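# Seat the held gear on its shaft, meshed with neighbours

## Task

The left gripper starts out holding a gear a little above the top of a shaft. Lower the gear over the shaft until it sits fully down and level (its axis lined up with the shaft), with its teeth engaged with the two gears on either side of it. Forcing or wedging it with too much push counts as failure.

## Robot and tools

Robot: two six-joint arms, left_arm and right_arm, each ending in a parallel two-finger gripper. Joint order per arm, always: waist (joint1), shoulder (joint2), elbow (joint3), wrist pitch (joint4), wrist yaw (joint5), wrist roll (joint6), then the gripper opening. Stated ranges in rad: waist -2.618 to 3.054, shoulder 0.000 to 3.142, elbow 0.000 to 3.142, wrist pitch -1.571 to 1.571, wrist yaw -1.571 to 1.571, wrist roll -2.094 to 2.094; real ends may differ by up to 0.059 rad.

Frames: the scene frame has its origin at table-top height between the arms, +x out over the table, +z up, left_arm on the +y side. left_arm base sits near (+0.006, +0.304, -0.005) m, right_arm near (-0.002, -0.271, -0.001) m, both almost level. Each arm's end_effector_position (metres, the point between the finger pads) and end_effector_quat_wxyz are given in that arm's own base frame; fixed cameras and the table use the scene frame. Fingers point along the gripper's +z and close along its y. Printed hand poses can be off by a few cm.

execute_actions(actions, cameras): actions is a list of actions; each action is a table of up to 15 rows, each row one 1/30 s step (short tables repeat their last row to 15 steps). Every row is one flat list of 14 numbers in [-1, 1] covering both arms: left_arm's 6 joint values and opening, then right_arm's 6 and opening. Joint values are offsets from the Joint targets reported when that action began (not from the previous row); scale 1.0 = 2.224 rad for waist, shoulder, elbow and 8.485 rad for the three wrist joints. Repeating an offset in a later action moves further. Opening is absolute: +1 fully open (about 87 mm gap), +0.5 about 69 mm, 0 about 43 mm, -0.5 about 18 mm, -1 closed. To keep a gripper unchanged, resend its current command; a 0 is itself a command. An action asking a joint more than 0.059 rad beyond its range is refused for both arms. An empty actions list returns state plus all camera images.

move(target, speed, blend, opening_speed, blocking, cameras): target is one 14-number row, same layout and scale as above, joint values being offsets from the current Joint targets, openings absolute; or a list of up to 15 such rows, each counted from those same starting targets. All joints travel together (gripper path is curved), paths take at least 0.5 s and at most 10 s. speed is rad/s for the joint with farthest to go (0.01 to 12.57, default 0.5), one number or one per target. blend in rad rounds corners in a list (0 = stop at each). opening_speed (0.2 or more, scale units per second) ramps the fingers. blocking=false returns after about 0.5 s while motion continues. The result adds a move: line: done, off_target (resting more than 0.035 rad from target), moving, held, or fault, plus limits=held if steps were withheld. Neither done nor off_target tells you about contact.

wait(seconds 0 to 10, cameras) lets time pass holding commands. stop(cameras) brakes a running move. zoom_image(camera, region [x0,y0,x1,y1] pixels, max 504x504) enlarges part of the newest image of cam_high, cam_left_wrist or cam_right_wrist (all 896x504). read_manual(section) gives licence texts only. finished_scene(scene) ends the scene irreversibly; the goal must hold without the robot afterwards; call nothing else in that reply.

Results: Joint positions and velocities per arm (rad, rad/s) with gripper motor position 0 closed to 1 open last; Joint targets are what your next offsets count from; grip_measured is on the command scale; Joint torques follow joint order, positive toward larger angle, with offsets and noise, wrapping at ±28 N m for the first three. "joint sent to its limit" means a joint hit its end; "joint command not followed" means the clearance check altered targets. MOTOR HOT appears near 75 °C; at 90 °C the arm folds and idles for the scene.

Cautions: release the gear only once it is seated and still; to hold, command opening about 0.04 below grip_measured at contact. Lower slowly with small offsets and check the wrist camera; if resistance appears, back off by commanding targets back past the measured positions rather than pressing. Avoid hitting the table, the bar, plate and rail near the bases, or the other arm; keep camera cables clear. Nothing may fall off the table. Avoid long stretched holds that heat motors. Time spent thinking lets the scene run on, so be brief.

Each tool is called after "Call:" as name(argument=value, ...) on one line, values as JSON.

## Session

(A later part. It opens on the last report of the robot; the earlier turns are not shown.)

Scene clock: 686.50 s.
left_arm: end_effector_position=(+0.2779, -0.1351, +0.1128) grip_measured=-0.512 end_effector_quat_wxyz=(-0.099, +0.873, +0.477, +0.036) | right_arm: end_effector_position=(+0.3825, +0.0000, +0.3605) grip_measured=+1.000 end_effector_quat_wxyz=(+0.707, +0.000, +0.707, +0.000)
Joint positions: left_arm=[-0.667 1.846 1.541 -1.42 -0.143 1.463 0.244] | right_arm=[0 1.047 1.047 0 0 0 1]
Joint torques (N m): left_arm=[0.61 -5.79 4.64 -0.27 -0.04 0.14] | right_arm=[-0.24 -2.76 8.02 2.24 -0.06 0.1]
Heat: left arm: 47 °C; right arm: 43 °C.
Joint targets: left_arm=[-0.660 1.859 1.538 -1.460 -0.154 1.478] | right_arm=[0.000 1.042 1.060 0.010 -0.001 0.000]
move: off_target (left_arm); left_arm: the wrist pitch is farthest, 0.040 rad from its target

Call:
move(target=[[0,-0.002,0.0,0.0,0,-0.0035,-1,0,0,0,0,0,0,1],[0,-0.001,0.001,0,0,-0.0055,-1,0,0,0,0,0,0,1],[0,0,0.002,0,0,-0.0075,-1,0,0,0,0,0,0,1]], speed=0.05)

Scene clock: 692.90 s.
left_arm: end_effector_position=(+0.2771, -0.1346, +0.1129) grip_measured=-0.512 end_effector_quat_wxyz=(-0.098, +0.867, +0.488, +0.037) | right_arm: end_effector_position=(+0.3825, +0.0000, +0.3605) grip_measured=+1.000 end_effector_quat_wxyz=(+0.707, +0.000, +0.707, +0.000)
Joint positions: left_arm=[-0.667 1.846 1.541 -1.419 -0.143 1.438 0.244] | right_arm=[0 1.047 1.047 0 0 0 1]
Joint torques (N m): left_arm=[0.46 -5.76 4.98 -0.28 -0.06 -0.3] | right_arm=[-0.24 -2.76 8.01 2.24 -0.07 0.09]
Heat: left arm: 46 °C; right arm: 43 °C.
Joint targets: left_arm=[-0.660 1.859 1.542 -1.460 -0.154 1.414] | right_arm=[0.000 1.042 1.060 0.010 -0.001 0.000]
move: off_target (left_arm); left_arm: the wrist pitch is farthest, 0.041 rad from its target

Call:
move(target=[0,0.0139,0.0261,-0.0009,0,0.0074,-1,0,0,0,0,0,0,1], speed=0.05)

Scene clock: 730.37 s.
left_arm: end_effector_position=(+0.2798, -0.1366, +0.1135) grip_measured=-0.512 end_effector_quat_wxyz=(-0.107, +0.871, +0.478, +0.032) | right_arm: end_effector_position=(+0.3825, +0.0000, +0.3605) grip_measured=+1.000 end_effector_quat_wxyz=(+0.707, +0.000, +0.707, +0.000)
Joint positions: left_arm=[-0.667 1.875 1.577 -1.448 -0.143 1.459 0.244] | right_arm=[0 1.047 1.047 0 0 0 1]
Joint torques (N m): left_arm=[0.51 -5.75 6.61 -0.11 -0.04 0.17] | right_arm=[-0.24 -2.77 8.02 2.24 -0.06 0.09]
Heat: left arm: 43 °C; right arm: 43 °C.
Joint targets: left_arm=[-0.660 1.890 1.600 -1.467 -0.154 1.476] | right_arm=[0.000 1.042 1.060 0.010 -0.001 0.000]
move: done

Call:
move(target=[[0,-0.001,-0.009,0.002,0,0,-1,0,0,0,0,0,0,1],[0,-0.002,-0.018,0.004,0,0,-1,0,0,0,0,0,0,1]], speed=0.05, cameras=["cam_left_wrist"])

Call:
zoom_image(camera="cam_left_wrist", region=[400, 80, 680, 310])

Scene clock: 736.70 s.
left_arm: end_effector_position=(+0.2791, -0.1360, +0.1120) grip_measured=-0.512 end_effector_quat_wxyz=(-0.110, +0.872, +0.477, +0.031) | right_arm: end_effector_position=(+0.3825, +0.0000, +0.3605) grip_measured=+1.000 end_effector_quat_wxyz=(+0.707, +0.000, +0.707, +0.000)
Joint positions: left_arm=[-0.667 1.875 1.571 -1.445 -0.143 1.46 0.244] | right_arm=[0 1.047 1.047 0 0 0 1]
Joint torques (N m): left_arm=[0.5 -6.17 4.04 0.16 -0.04 0.15] | right_arm=[-0.24 -2.76 8.02 2.24 -0.07 0.1]
Heat: left arm: 43 °C; right arm: 43 °C.
Joint targets: left_arm=[-0.660 1.886 1.560 -1.433 -0.154 1.477] | right_arm=[0.000 1.042 1.060 0.010 -0.001 0.000]
move: done
camera_calibration:
cam_left_wrist: T_world_to_cam=[[-0.836182, 0.52552, 0.156936, 0.285734], [0.377651, 0.344198, 0.859597, -0.135635], [0.397718, 0.778047, -0.486275, 0.190726], [0, 0, 0, 1]] pos_world=[0.214293, -0.251867, 0.164495]
Images, in order (width x height): cam_left_wrist 896x504.

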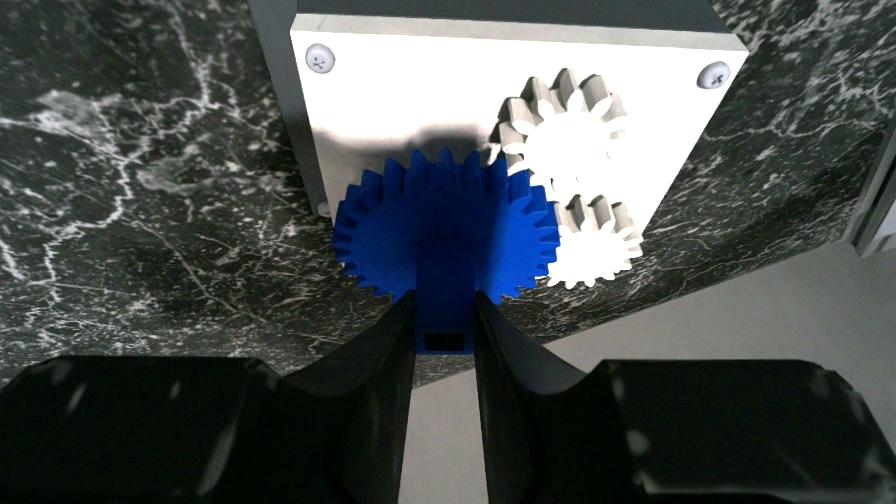

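Scaled by 1.800 from the camera's 896x504 image, which has a finer 1280x720 frame.

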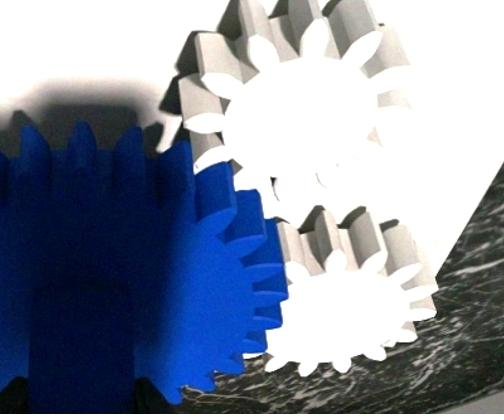

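Call:
move(target=[[0,0,-0.009,0.0012,0,0,-1,0,0,0,0,0,0,1]], speed=0.05)

Scene clock: 747.80 s.
left_arm: end_effector_position=(+0.2794, -0.1356, +0.1107) grip_measured=-0.512 end_effector_quat_wxyz=(-0.110, +0.872, +0.476, +0.033) | right_arm: end_effector_position=(+0.3825, +0.0000, +0.3605) grip_measured=+1.000 end_effector_quat_wxyz=(+0.707, +0.000, +0.707, +0.000)
Joint positions: left_arm=[-0.667 1.875 1.565 -1.439 -0.146 1.463 0.244] | right_arm=[0 1.047 1.047 0 0 0 1]
Joint torques (N m): left_arm=[0.57 -6.09 2.92 0.21 -0.03 0.15] | right_arm=[-0.24 -2.76 8.01 2.24 -0.07 0.09]
Heat: left arm: 42 °C; right arm: 43 °C.
Joint targets: left_arm=[-0.660 1.886 1.540 -1.423 -0.154 1.477] | right_arm=[0.000 1.042 1.060 0.010 -0.001 0.000]
move: done

Call:
move(target=[0.0018,-0.001,-0.0067,0.0018,0,0,-1,0,0,0,0,0,0,1], speed=0.05)

Scene clock: 752.20 s.
left_arm: end_effector_position=(+0.2807, -0.1339, +0.1087) grip_measured=-0.512 end_effector_quat_wxyz=(-0.113, +0.873, +0.473, +0.038) | right_arm: end_effector_position=(+0.3825, +0.0000, +0.3605) grip_measured=+1.000 end_effector_quat_wxyz=(+0.707, +0.000, +0.707, +0.000)
Joint positions: left_arm=[-0.667 1.875 1.553 -1.428 -0.159 1.467 0.244] | right_arm=[0 1.047 1.047 0 0 0 1]
Joint torques (N m): left_arm=[0.83 -6.27 2.65 0.26 0.14 0.1] | right_arm=[-0.24 -2.77 8.02 2.24 -0.07 0.09]
Heat: left arm: 42 °C; right arm: 43 °C.
Joint targets: left_arm=[-0.656 1.884 1.525 -1.408 -0.154 1.477] | right_arm=[0.000 1.042 1.060 0.010 -0.001 0.000]
move: done

Call:
wait(seconds=0, cameras=["cam_left_wrist","cam_high"])

Call:
zoom_image(camera="cam_left_wrist", region=[300, 80, 680, 360])

Call:
zoom_image(camera="cam_high", region=[470, 215, 570, 315])

Scene clock: 761.07 s.
left_arm: end_effector_position=(+0.2807, -0.1339, +0.1087) grip_measured=-0.512 end_effector_quat_wxyz=(-0.113, +0.873, +0.473, +0.038) | right_arm: end_effector_position=(+0.3825, +0.0000, +0.3605) grip_measured=+1.000 end_effector_quat_wxyz=(+0.707, +0.000, +0.707, +0.000)
Joint positions: left_arm=[-0.667 1.875 1.553 -1.428 -0.159 1.467 0.244] | right_arm=[0 1.047 1.047 0 0 0 1]
Joint torques (N m): left_arm=[0.87 -6.26 2.65 0.23 0.14 0.08] | right_arm=[-0.24 -2.77 8.03 2.24 -0.07 0.09]
Heat: left arm: 42 °C; right arm: 43 °C.
Joint targets: left_arm=[-0.656 1.884 1.525 -1.408 -0.154 1.477] | right_arm=[0.000 1.042 1.060 0.010 -0.001 0.000]
Tool commands: left_gripper/opening=-1.0 right_gripper/opening=+1.0
camera_calibration:
cam_left_wrist: T_world_to_cam=[[-0.832358, 0.531444, 0.157316, 0.28621], [0.37451, 0.330072, 0.866484, -0.135814], [0.408562, 0.780141, -0.473769, 0.182721], [0, 0, 0, 1]] pos_world=[0.21444, -0.249825, 0.159223]
Images, in order (width x height): cam_high 896x504, cam_left_wrist 896x504.

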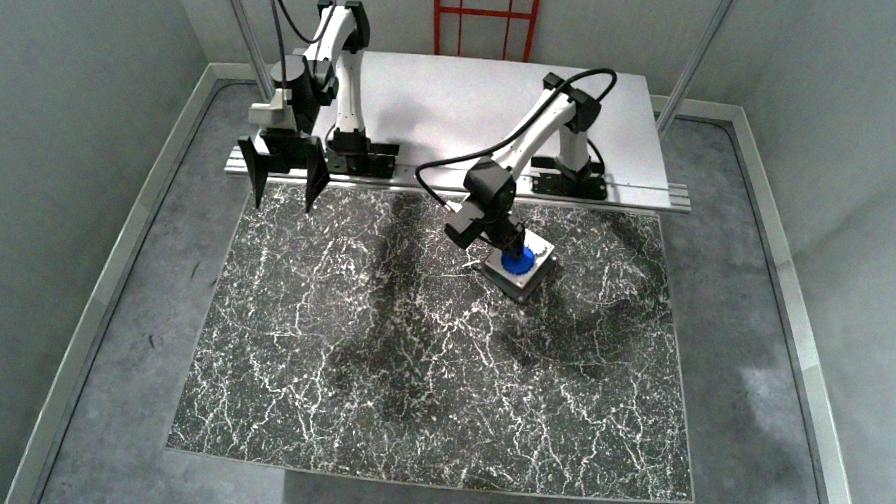

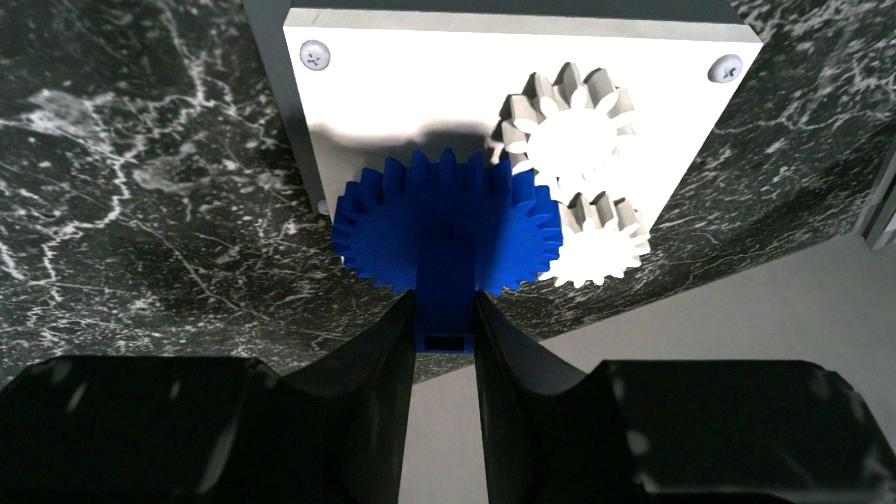

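Scaled by 1.326 from the camera's 896x504 image, which has a finer 1280x720 frame.

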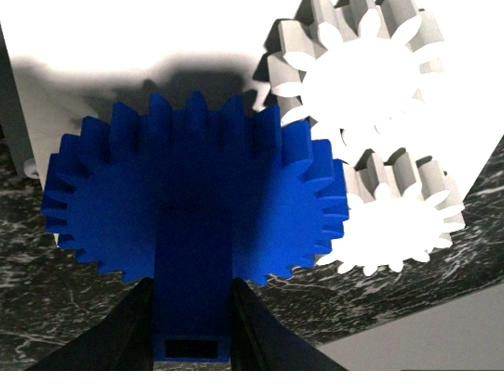

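Scaled by 5.040 from the camera's 896x504 image, which has a finer 1280x720 frame.

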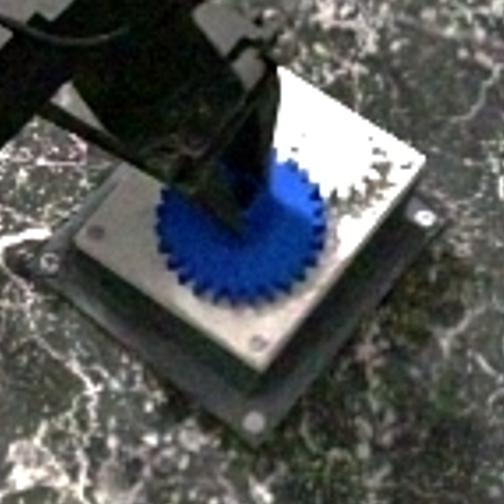

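Call:
move(target=[0,0,0.0292,-0.0058,0.0031,0.0027,-1,0,0,0,0,0,0,1], speed=0.08, cameras=["cam_left_wrist"])

Call:
zoom_image(camera="cam_left_wrist", region=[300, 80, 680, 360])

Scene clock: 807.87 s.
left_arm: end_effector_position=(+0.2806, -0.1352, +0.1111) grip_measured=-0.512 end_effector_quat_wxyz=(-0.110, +0.876, +0.469, +0.031) | right_arm: end_effector_position=(+0.3825, +0.0000, +0.3605) grip_measured=+1.000 end_effector_quat_wxyz=(+0.707, +0.000, +0.707, +0.000)
Joint positions: left_arm=[-0.664 1.875 1.567 -1.441 -0.146 1.482 0.244] | right_arm=[0 1.047 1.047 0 0 0 1]
Joint torques (N m): left_arm=[0.53 -6.27 6.82 -0.1 0.32 0.17] | right_arm=[-0.24 -2.76 8.02 2.24 -0.06 0.09]
Heat: left arm: 42 °C; right arm: 44 °C.
Joint targets: left_arm=[-0.656 1.884 1.590 -1.457 -0.128 1.499] | right_arm=[0.000 1.042 1.060 0.010 -0.001 0.000]
move: done
camera_calibration:
cam_left_wrist: T_world_to_cam=[[-0.826244, 0.540193, 0.159728, 0.285634], [0.386186, 0.336763, 0.85875, -0.139009], [0.4101, 0.771221, -0.486863, 0.184746], [0, 0, 0, 1]] pos_world=[0.213922, -0.249965, 0.163696]
Images, in order (width x height): cam_left_wrist 896x504.

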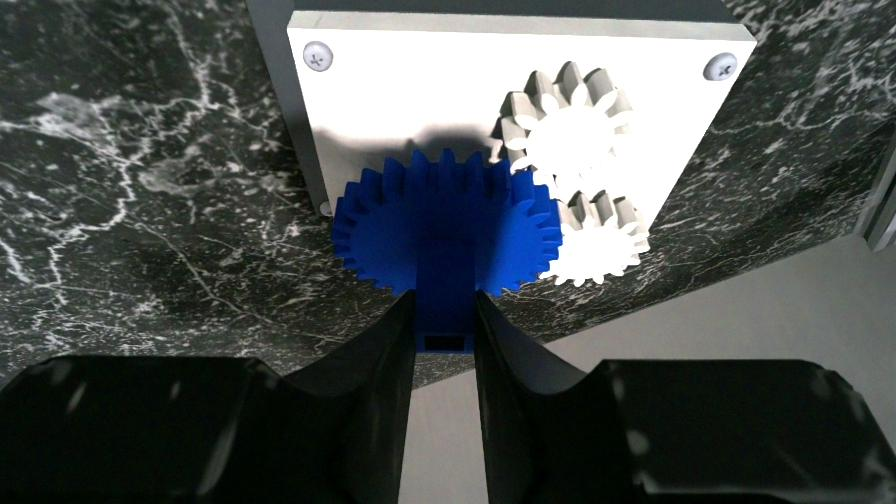

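Scaled by 1.326 from the camera's 896x504 image, which has a finer 1280x720 frame.

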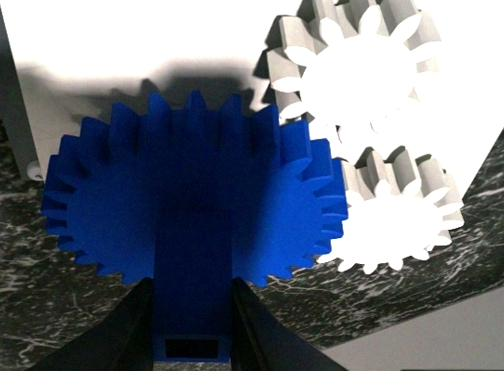

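Call:
move(target=[0,0,0.0112,-0.0018,0,0.0012,-1,0,0,0,0,0,0,1], speed=0.08, cameras=["cam_left_wrist"])

Call:
zoom_image(camera="cam_left_wrist", region=[300, 80, 680, 360])

Scene clock: 815.63 s.
left_arm: end_effector_position=(+0.2817, -0.1364, +0.1168) grip_measured=-0.512 end_effector_quat_wxyz=(-0.108, +0.878, +0.465, +0.031) | right_arm: end_effector_position=(+0.3825, +0.0000, +0.3605) grip_measured=+1.000 end_effector_quat_wxyz=(+0.707, +0.000, +0.707, +0.000)
Joint positions: left_arm=[-0.664 1.875 1.591 -1.461 -0.144 1.491 0.244] | right_arm=[0 1.047 1.047 0 0 0 1]
Joint torques (N m): left_arm=[0.59 -6.19 6.89 -0.04 0.26 0.2] | right_arm=[-0.25 -2.76 8.02 2.24 -0.07 0.09]
Heat: left arm: 42 °C; right arm: 44 °C.
Joint targets: left_arm=[-0.656 1.884 1.615 -1.472 -0.128 1.510] | right_arm=[0.000 1.042 1.060 0.010 -0.001 0.000]
move: done
camera_calibration:
cam_left_wrist: T_world_to_cam=[[-0.821563, 0.547925, 0.157519, 0.286277], [0.389174, 0.33708, 0.857275, -0.144541], [0.416626, 0.765608, -0.49017, 0.185791], [0, 0, 0, 1]] pos_world=[0.214041, -0.25038, 0.169887]
Images, in order (width x height): cam_left_wrist 896x504.

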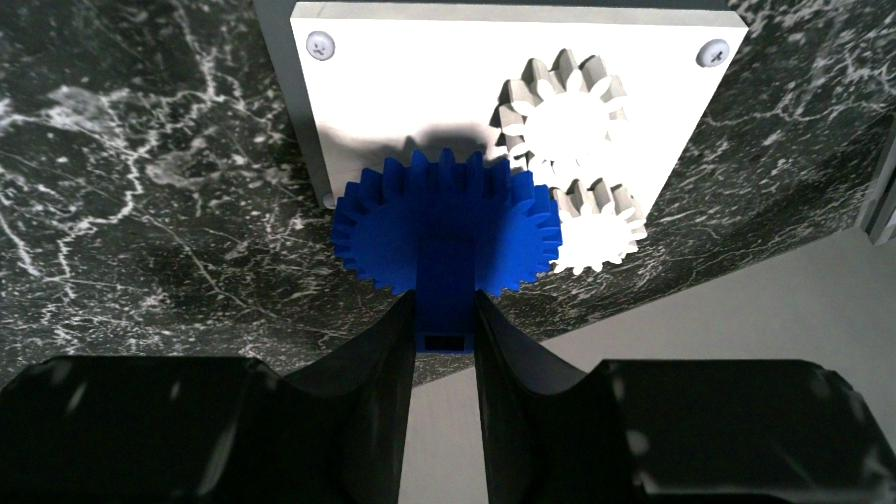

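Scaled by 1.326 from the camera's 896x504 image, which has a finer 1280x720 frame.

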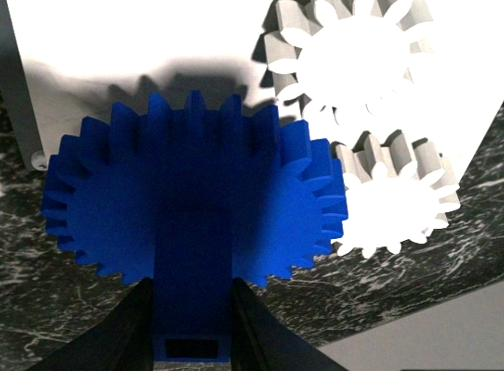

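Call:
move(target=[[0,0,-0.0243,0.0041,0,0.0018,-1,0,0,0,0,0,0,1]], speed=0.05)

Scene clock: 823.67 s.
left_arm: end_effector_position=(+0.2802, -0.1353, +0.1113) grip_measured=-0.512 end_effector_quat_wxyz=(-0.113, +0.882, +0.457, +0.027) | right_arm: end_effector_position=(+0.3825, +0.0000, +0.3605) grip_measured=+1.000 end_effector_quat_wxyz=(+0.707, +0.000, +0.707, +0.000)
Joint positions: left_arm=[-0.664 1.875 1.568 -1.448 -0.143 1.508 0.244] | right_arm=[0 1.047 1.047 0 0 0 1]
Joint torques (N m): left_arm=[0.55 -6.35 4.3 0.13 0.27 0.15] | right_arm=[-0.24 -2.76 8.02 2.24 -0.06 0.09]
Heat: left arm: 42 °C; right arm: 44 °C.
Joint targets: left_arm=[-0.656 1.884 1.561 -1.438 -0.128 1.525] | right_arm=[0.000 1.042 1.060 0.010 -0.001 0.000]
move: done

Call:
move(target=[[0,0,-0.0065,0.002,0,0.0006,-1,0,0,0,0,0,0,1]], speed=0.05, cameras=["cam_left_wrist"])

Call:
zoom_image(camera="cam_left_wrist", region=[300, 80, 680, 360])

Scene clock: 827.47 s.
left_arm: end_effector_position=(+0.2800, -0.1351, +0.1076) grip_measured=-0.512 end_effector_quat_wxyz=(-0.113, +0.883, +0.455, +0.027) | right_arm: end_effector_position=(+0.3825, +0.0000, +0.3605) grip_measured=+1.000 end_effector_quat_wxyz=(+0.707, +0.000, +0.707, +0.000)
Joint positions: left_arm=[-0.664 1.875 1.553 -1.433 -0.143 1.513 0.244] | right_arm=[0 1.047 1.047 0 0 0 1]
Joint torques (N m): left_arm=[0.68 -6.31 4.37 0.18 0.29 0.15] | right_arm=[-0.24 -2.77 8.02 2.24 -0.07 0.1]
Heat: left arm: 42 °C; right arm: 44 °C.
Joint targets: left_arm=[-0.656 1.884 1.547 -1.421 -0.128 1.530] | right_arm=[0.000 1.042 1.060 0.010 -0.001 0.000]
move: done
camera_calibration:
cam_left_wrist: T_world_to_cam=[[-0.807429, 0.564738, 0.170674, 0.28258], [0.407575, 0.324797, 0.853458, -0.14275], [0.426545, 0.758669, -0.492423, 0.177477], [0, 0, 0, 1]] pos_world=[0.210643, -0.247866, 0.160996]
Images, in order (width x height): cam_left_wrist 896x504.

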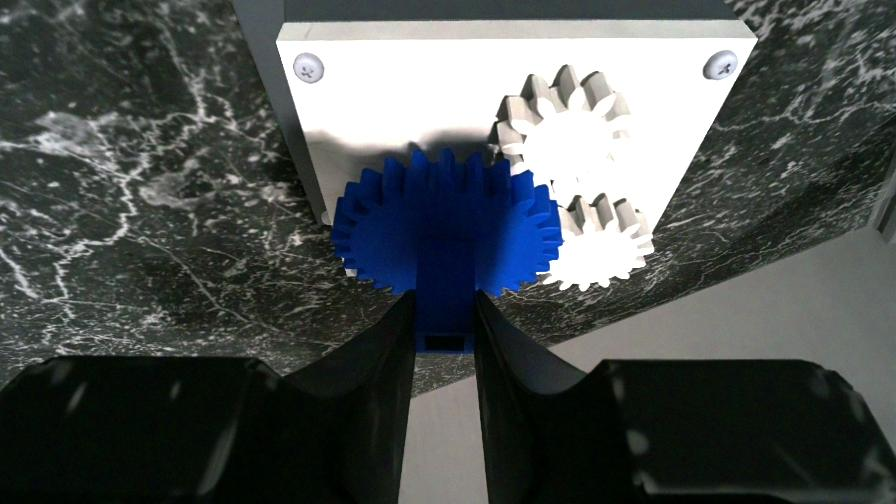

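Scaled by 1.326 from the camera's 896x504 image, which has a finer 1280x720 frame.

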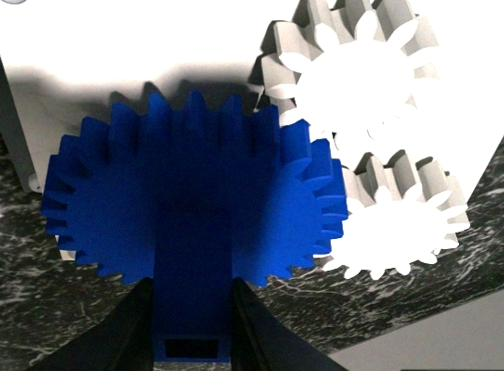

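Call:
move(target=[[0,-0.0009,-0.0072,0.0024,0,0.0002,-1,0,0,0,0,0,0,1]], speed=0.05)

Call:
move(target=[[0,-0.0009,-0.0062,0.0016,0,0.0002,-1,0,0,0,0,0,0,1]], speed=0.05)

Scene clock: 833.77 s.
left_arm: end_effector_position=(+0.2799, -0.1350, +0.1035) grip_measured=-0.512 end_effector_quat_wxyz=(-0.113, +0.883, +0.454, +0.027) | right_arm: end_effector_position=(+0.3825, +0.0000, +0.3605) grip_measured=+1.000 end_effector_quat_wxyz=(+0.707, +0.000, +0.707, +0.000)
Joint positions: left_arm=[-0.664 1.875 1.537 -1.417 -0.143 1.515 0.244] | right_arm=[0 1.047 1.047 0 0 0 1]
Joint torques (N m): left_arm=[0.53 -6.48 4.23 0.2 0.3 0.17] | right_arm=[-0.24 -2.76 8.02 2.24 -0.07 0.1]
Heat: left arm: 42 °C; right arm: 44 °C.
Joint targets: left_arm=[-0.656 1.882 1.531 -1.400 -0.128 1.532] | right_arm=[0.000 1.042 1.060 0.010 -0.001 0.000]
move: done

Scene clock: 834.47 s.
left_arm: end_effector_position=(+0.2802, -0.1352, +0.1015) grip_measured=-0.512 end_effector_quat_wxyz=(-0.112, +0.884, +0.454, +0.027) | right_arm: end_effector_position=(+0.3825, +0.0000, +0.3605) grip_measured=+1.000 end_effector_quat_wxyz=(+0.707, +0.000, +0.707, +0.000)
Joint positions: left_arm=[-0.664 1.875 1.53 -1.408 -0.143 1.516 0.244] | right_arm=[0 1.047 1.047 0 0 0 1]
Joint torques (N m): left_arm=[0.61 -6.53 3.81 0.23 0.28 0.19] | right_arm=[-0.24 -2.77 8.02 2.24 -0.07 0.09]
Heat: left arm: 42 °C; right arm: 44 °C.
Joint targets: left_arm=[-0.656 1.879 1.517 -1.387 -0.128 1.534] | right_arm=[0.000 1.042 1.060 0.010 -0.001 0.000]
move: done

Call:
move(target=[[0,-0.0005,-0.0045,0.0008,0,0,-1,0,0,0,0,0,0,1]], speed=0.05, cameras=["cam_left_wrist"])

Call:
zoom_image(camera="cam_left_wrist", region=[300, 80, 680, 360])

Scene clock: 838.70 s.
left_arm: end_effector_position=(+0.2804, -0.1343, +0.1012) grip_measured=-0.512 end_effector_quat_wxyz=(-0.114, +0.884, +0.453, +0.029) | right_arm: end_effector_position=(+0.3825, +0.0000, +0.3605) grip_measured=+1.000 end_effector_quat_wxyz=(+0.707, +0.000, +0.707, +0.000)
Joint positions: left_arm=[-0.664 1.875 1.527 -1.406 -0.148 1.516 0.244] | right_arm=[0 1.047 1.047 0 0 0 1]
Joint torques (N m): left_arm=[0.61 -6.63 3.23 0.29 0.32 0.18] | right_arm=[-0.24 -2.77 8.02 2.24 -0.07 0.09]
Heat: left arm: 42 °C; right arm: 44 °C.
Joint targets: left_arm=[-0.656 1.878 1.507 -1.380 -0.128 1.534] | right_arm=[0.000 1.042 1.060 0.010 -0.001 0.000]
move: done
camera_calibration:
cam_left_wrist: T_world_to_cam=[[-0.805771, 0.567268, 0.170117, 0.283475], [0.406128, 0.320215, 0.855875, -0.138205], [0.431036, 0.758729, -0.488404, 0.17187], [0, 0, 0, 1]] pos_world=[0.210462, -0.246953, 0.154004]
Images, in order (width x height): cam_left_wrist 896x504.

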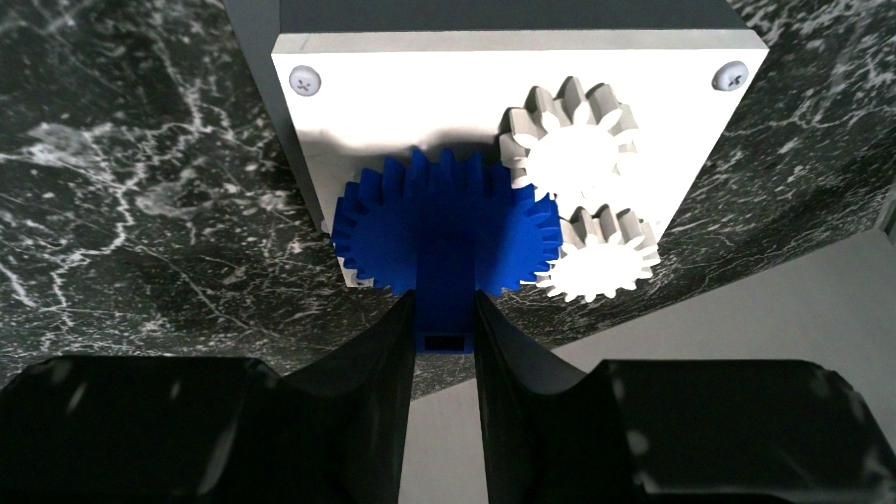

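Scaled by 1.326 from the camera's 896x504 image, which has a finer 1280x720 frame.

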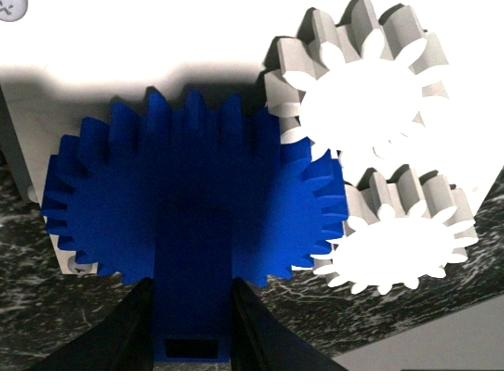

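Call:
move(target=[[0,0,0,0,0,0,-0.2,0,0,0,0,0,0,1]], opening_speed=0.6, cameras=["cam_left_wrist"])

Call:
zoom_image(camera="cam_left_wrist", region=[300, 80, 680, 360])

Scene clock: 848.27 s.
left_arm: end_effector_position=(+0.2793, -0.1358, +0.0970) grip_measured=-0.200 end_effector_quat_wxyz=(-0.110, +0.884, +0.454, +0.025) | right_arm: end_effector_position=(+0.3825, +0.0000, +0.3605) grip_measured=+1.000 end_effector_quat_wxyz=(+0.707, +0.000, +0.707, +0.000)
Joint positions: left_arm=[-0.664 1.875 1.513 -1.39 -0.137 1.517 0.4] | right_arm=[0 1.047 1.047 0 0 0 1]
Joint torques (N m): left_arm=[0.65 -6.63 4.33 0.16 0.23 0.16] | right_arm=[-0.24 -2.76 8.02 2.24 -0.07 0.09]
Heat: left arm: 42 °C; right arm: 44 °C.
Joint targets: left_arm=[-0.656 1.878 1.507 -1.380 -0.128 1.534] | right_arm=[0.000 1.042 1.060 0.010 -0.001 0.000]
move: done
camera_calibration:
cam_left_wrist: T_world_to_cam=[[-0.805638, 0.56794, 0.168499, 0.284328], [0.41003, 0.329292, 0.850554, -0.133013], [0.427578, 0.754328, -0.498162, 0.172746], [0, 0, 0, 1]] pos_world=[0.209742, -0.247989, 0.151282]
Images, in order (width x height): cam_left_wrist 896x504.

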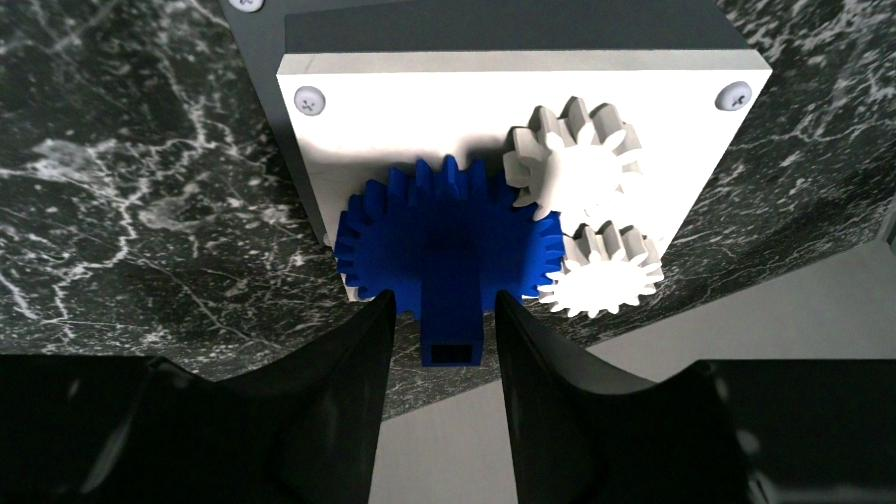

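Scaled by 1.326 from the camera's 896x504 image, which has a finer 1280x720 frame.

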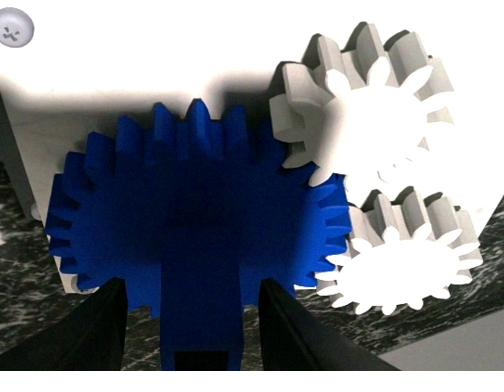

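Call:
move(target=[[-0.0056,0.009,0.075,-0.0175,0,0,-0.2,0,0,0,0,0,0,1]], speed=0.15, cameras=["cam_left_wrist"])

Call:
zoom_image(camera="cam_left_wrist", region=[300, 0, 680, 280])

Scene clock: 856.10 s.
left_arm: end_effector_position=(+0.2853, -0.1405, +0.1293) grip_measured=-0.200 end_effector_quat_wxyz=(-0.102, +0.884, +0.455, +0.028) | right_arm: end_effector_position=(+0.3825, +0.0000, +0.3605) grip_measured=+1.000 end_effector_quat_wxyz=(+0.707, +0.000, +0.707, +0.000)
Joint positions: left_arm=[-0.664 1.882 1.653 -1.506 -0.137 1.517 0.4] | right_arm=[0 1.047 1.047 0 0 0 1]
Joint torques (N m): left_arm=[-0.54 -5.63 6.52 -0.09 0.2 0.17] | right_arm=[-0.24 -2.77 8.02 2.24 -0.06 0.09]
Heat: left arm: 42 °C; right arm: 44 °C.
Joint targets: left_arm=[-0.669 1.899 1.674 -1.528 -0.128 1.533] | right_arm=[0.000 1.042 1.060 0.010 -0.001 0.000]
move: done
camera_calibration:
cam_left_wrist: T_world_to_cam=[[-0.807835, 0.569675, 0.151241, 0.2895], [0.398446, 0.338734, 0.85235, -0.156969], [0.434332, 0.748819, -0.500625, 0.187465], [0, 0, 0, 1]] pos_world=[0.21499, -0.252128, 0.183858]
Images, in order (width x height): cam_left_wrist 896x504.

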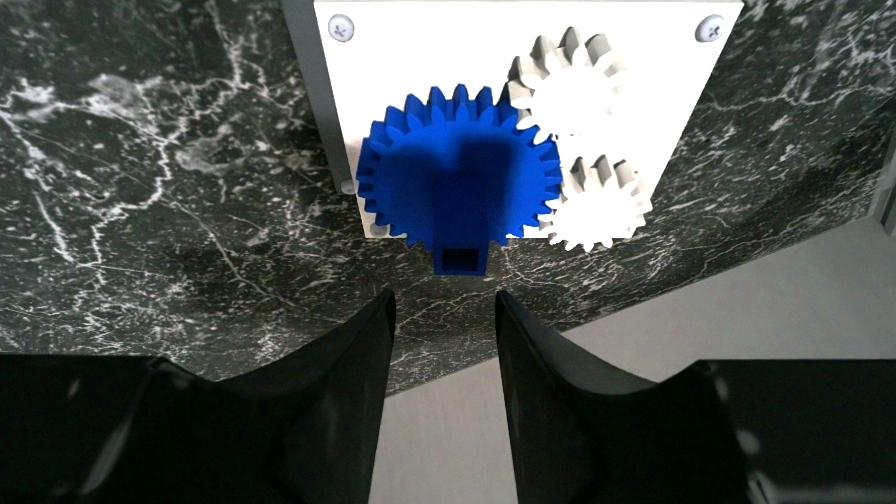

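Scaled by 1.326 from the camera's 896x504 image, which has a finer 1280x720 frame.

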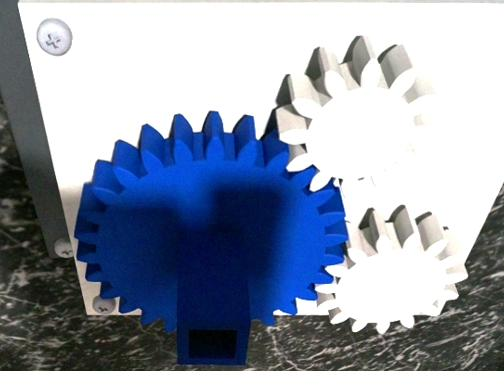

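Call:
finished_scene(scene=1)

The scene is finished: the task was done.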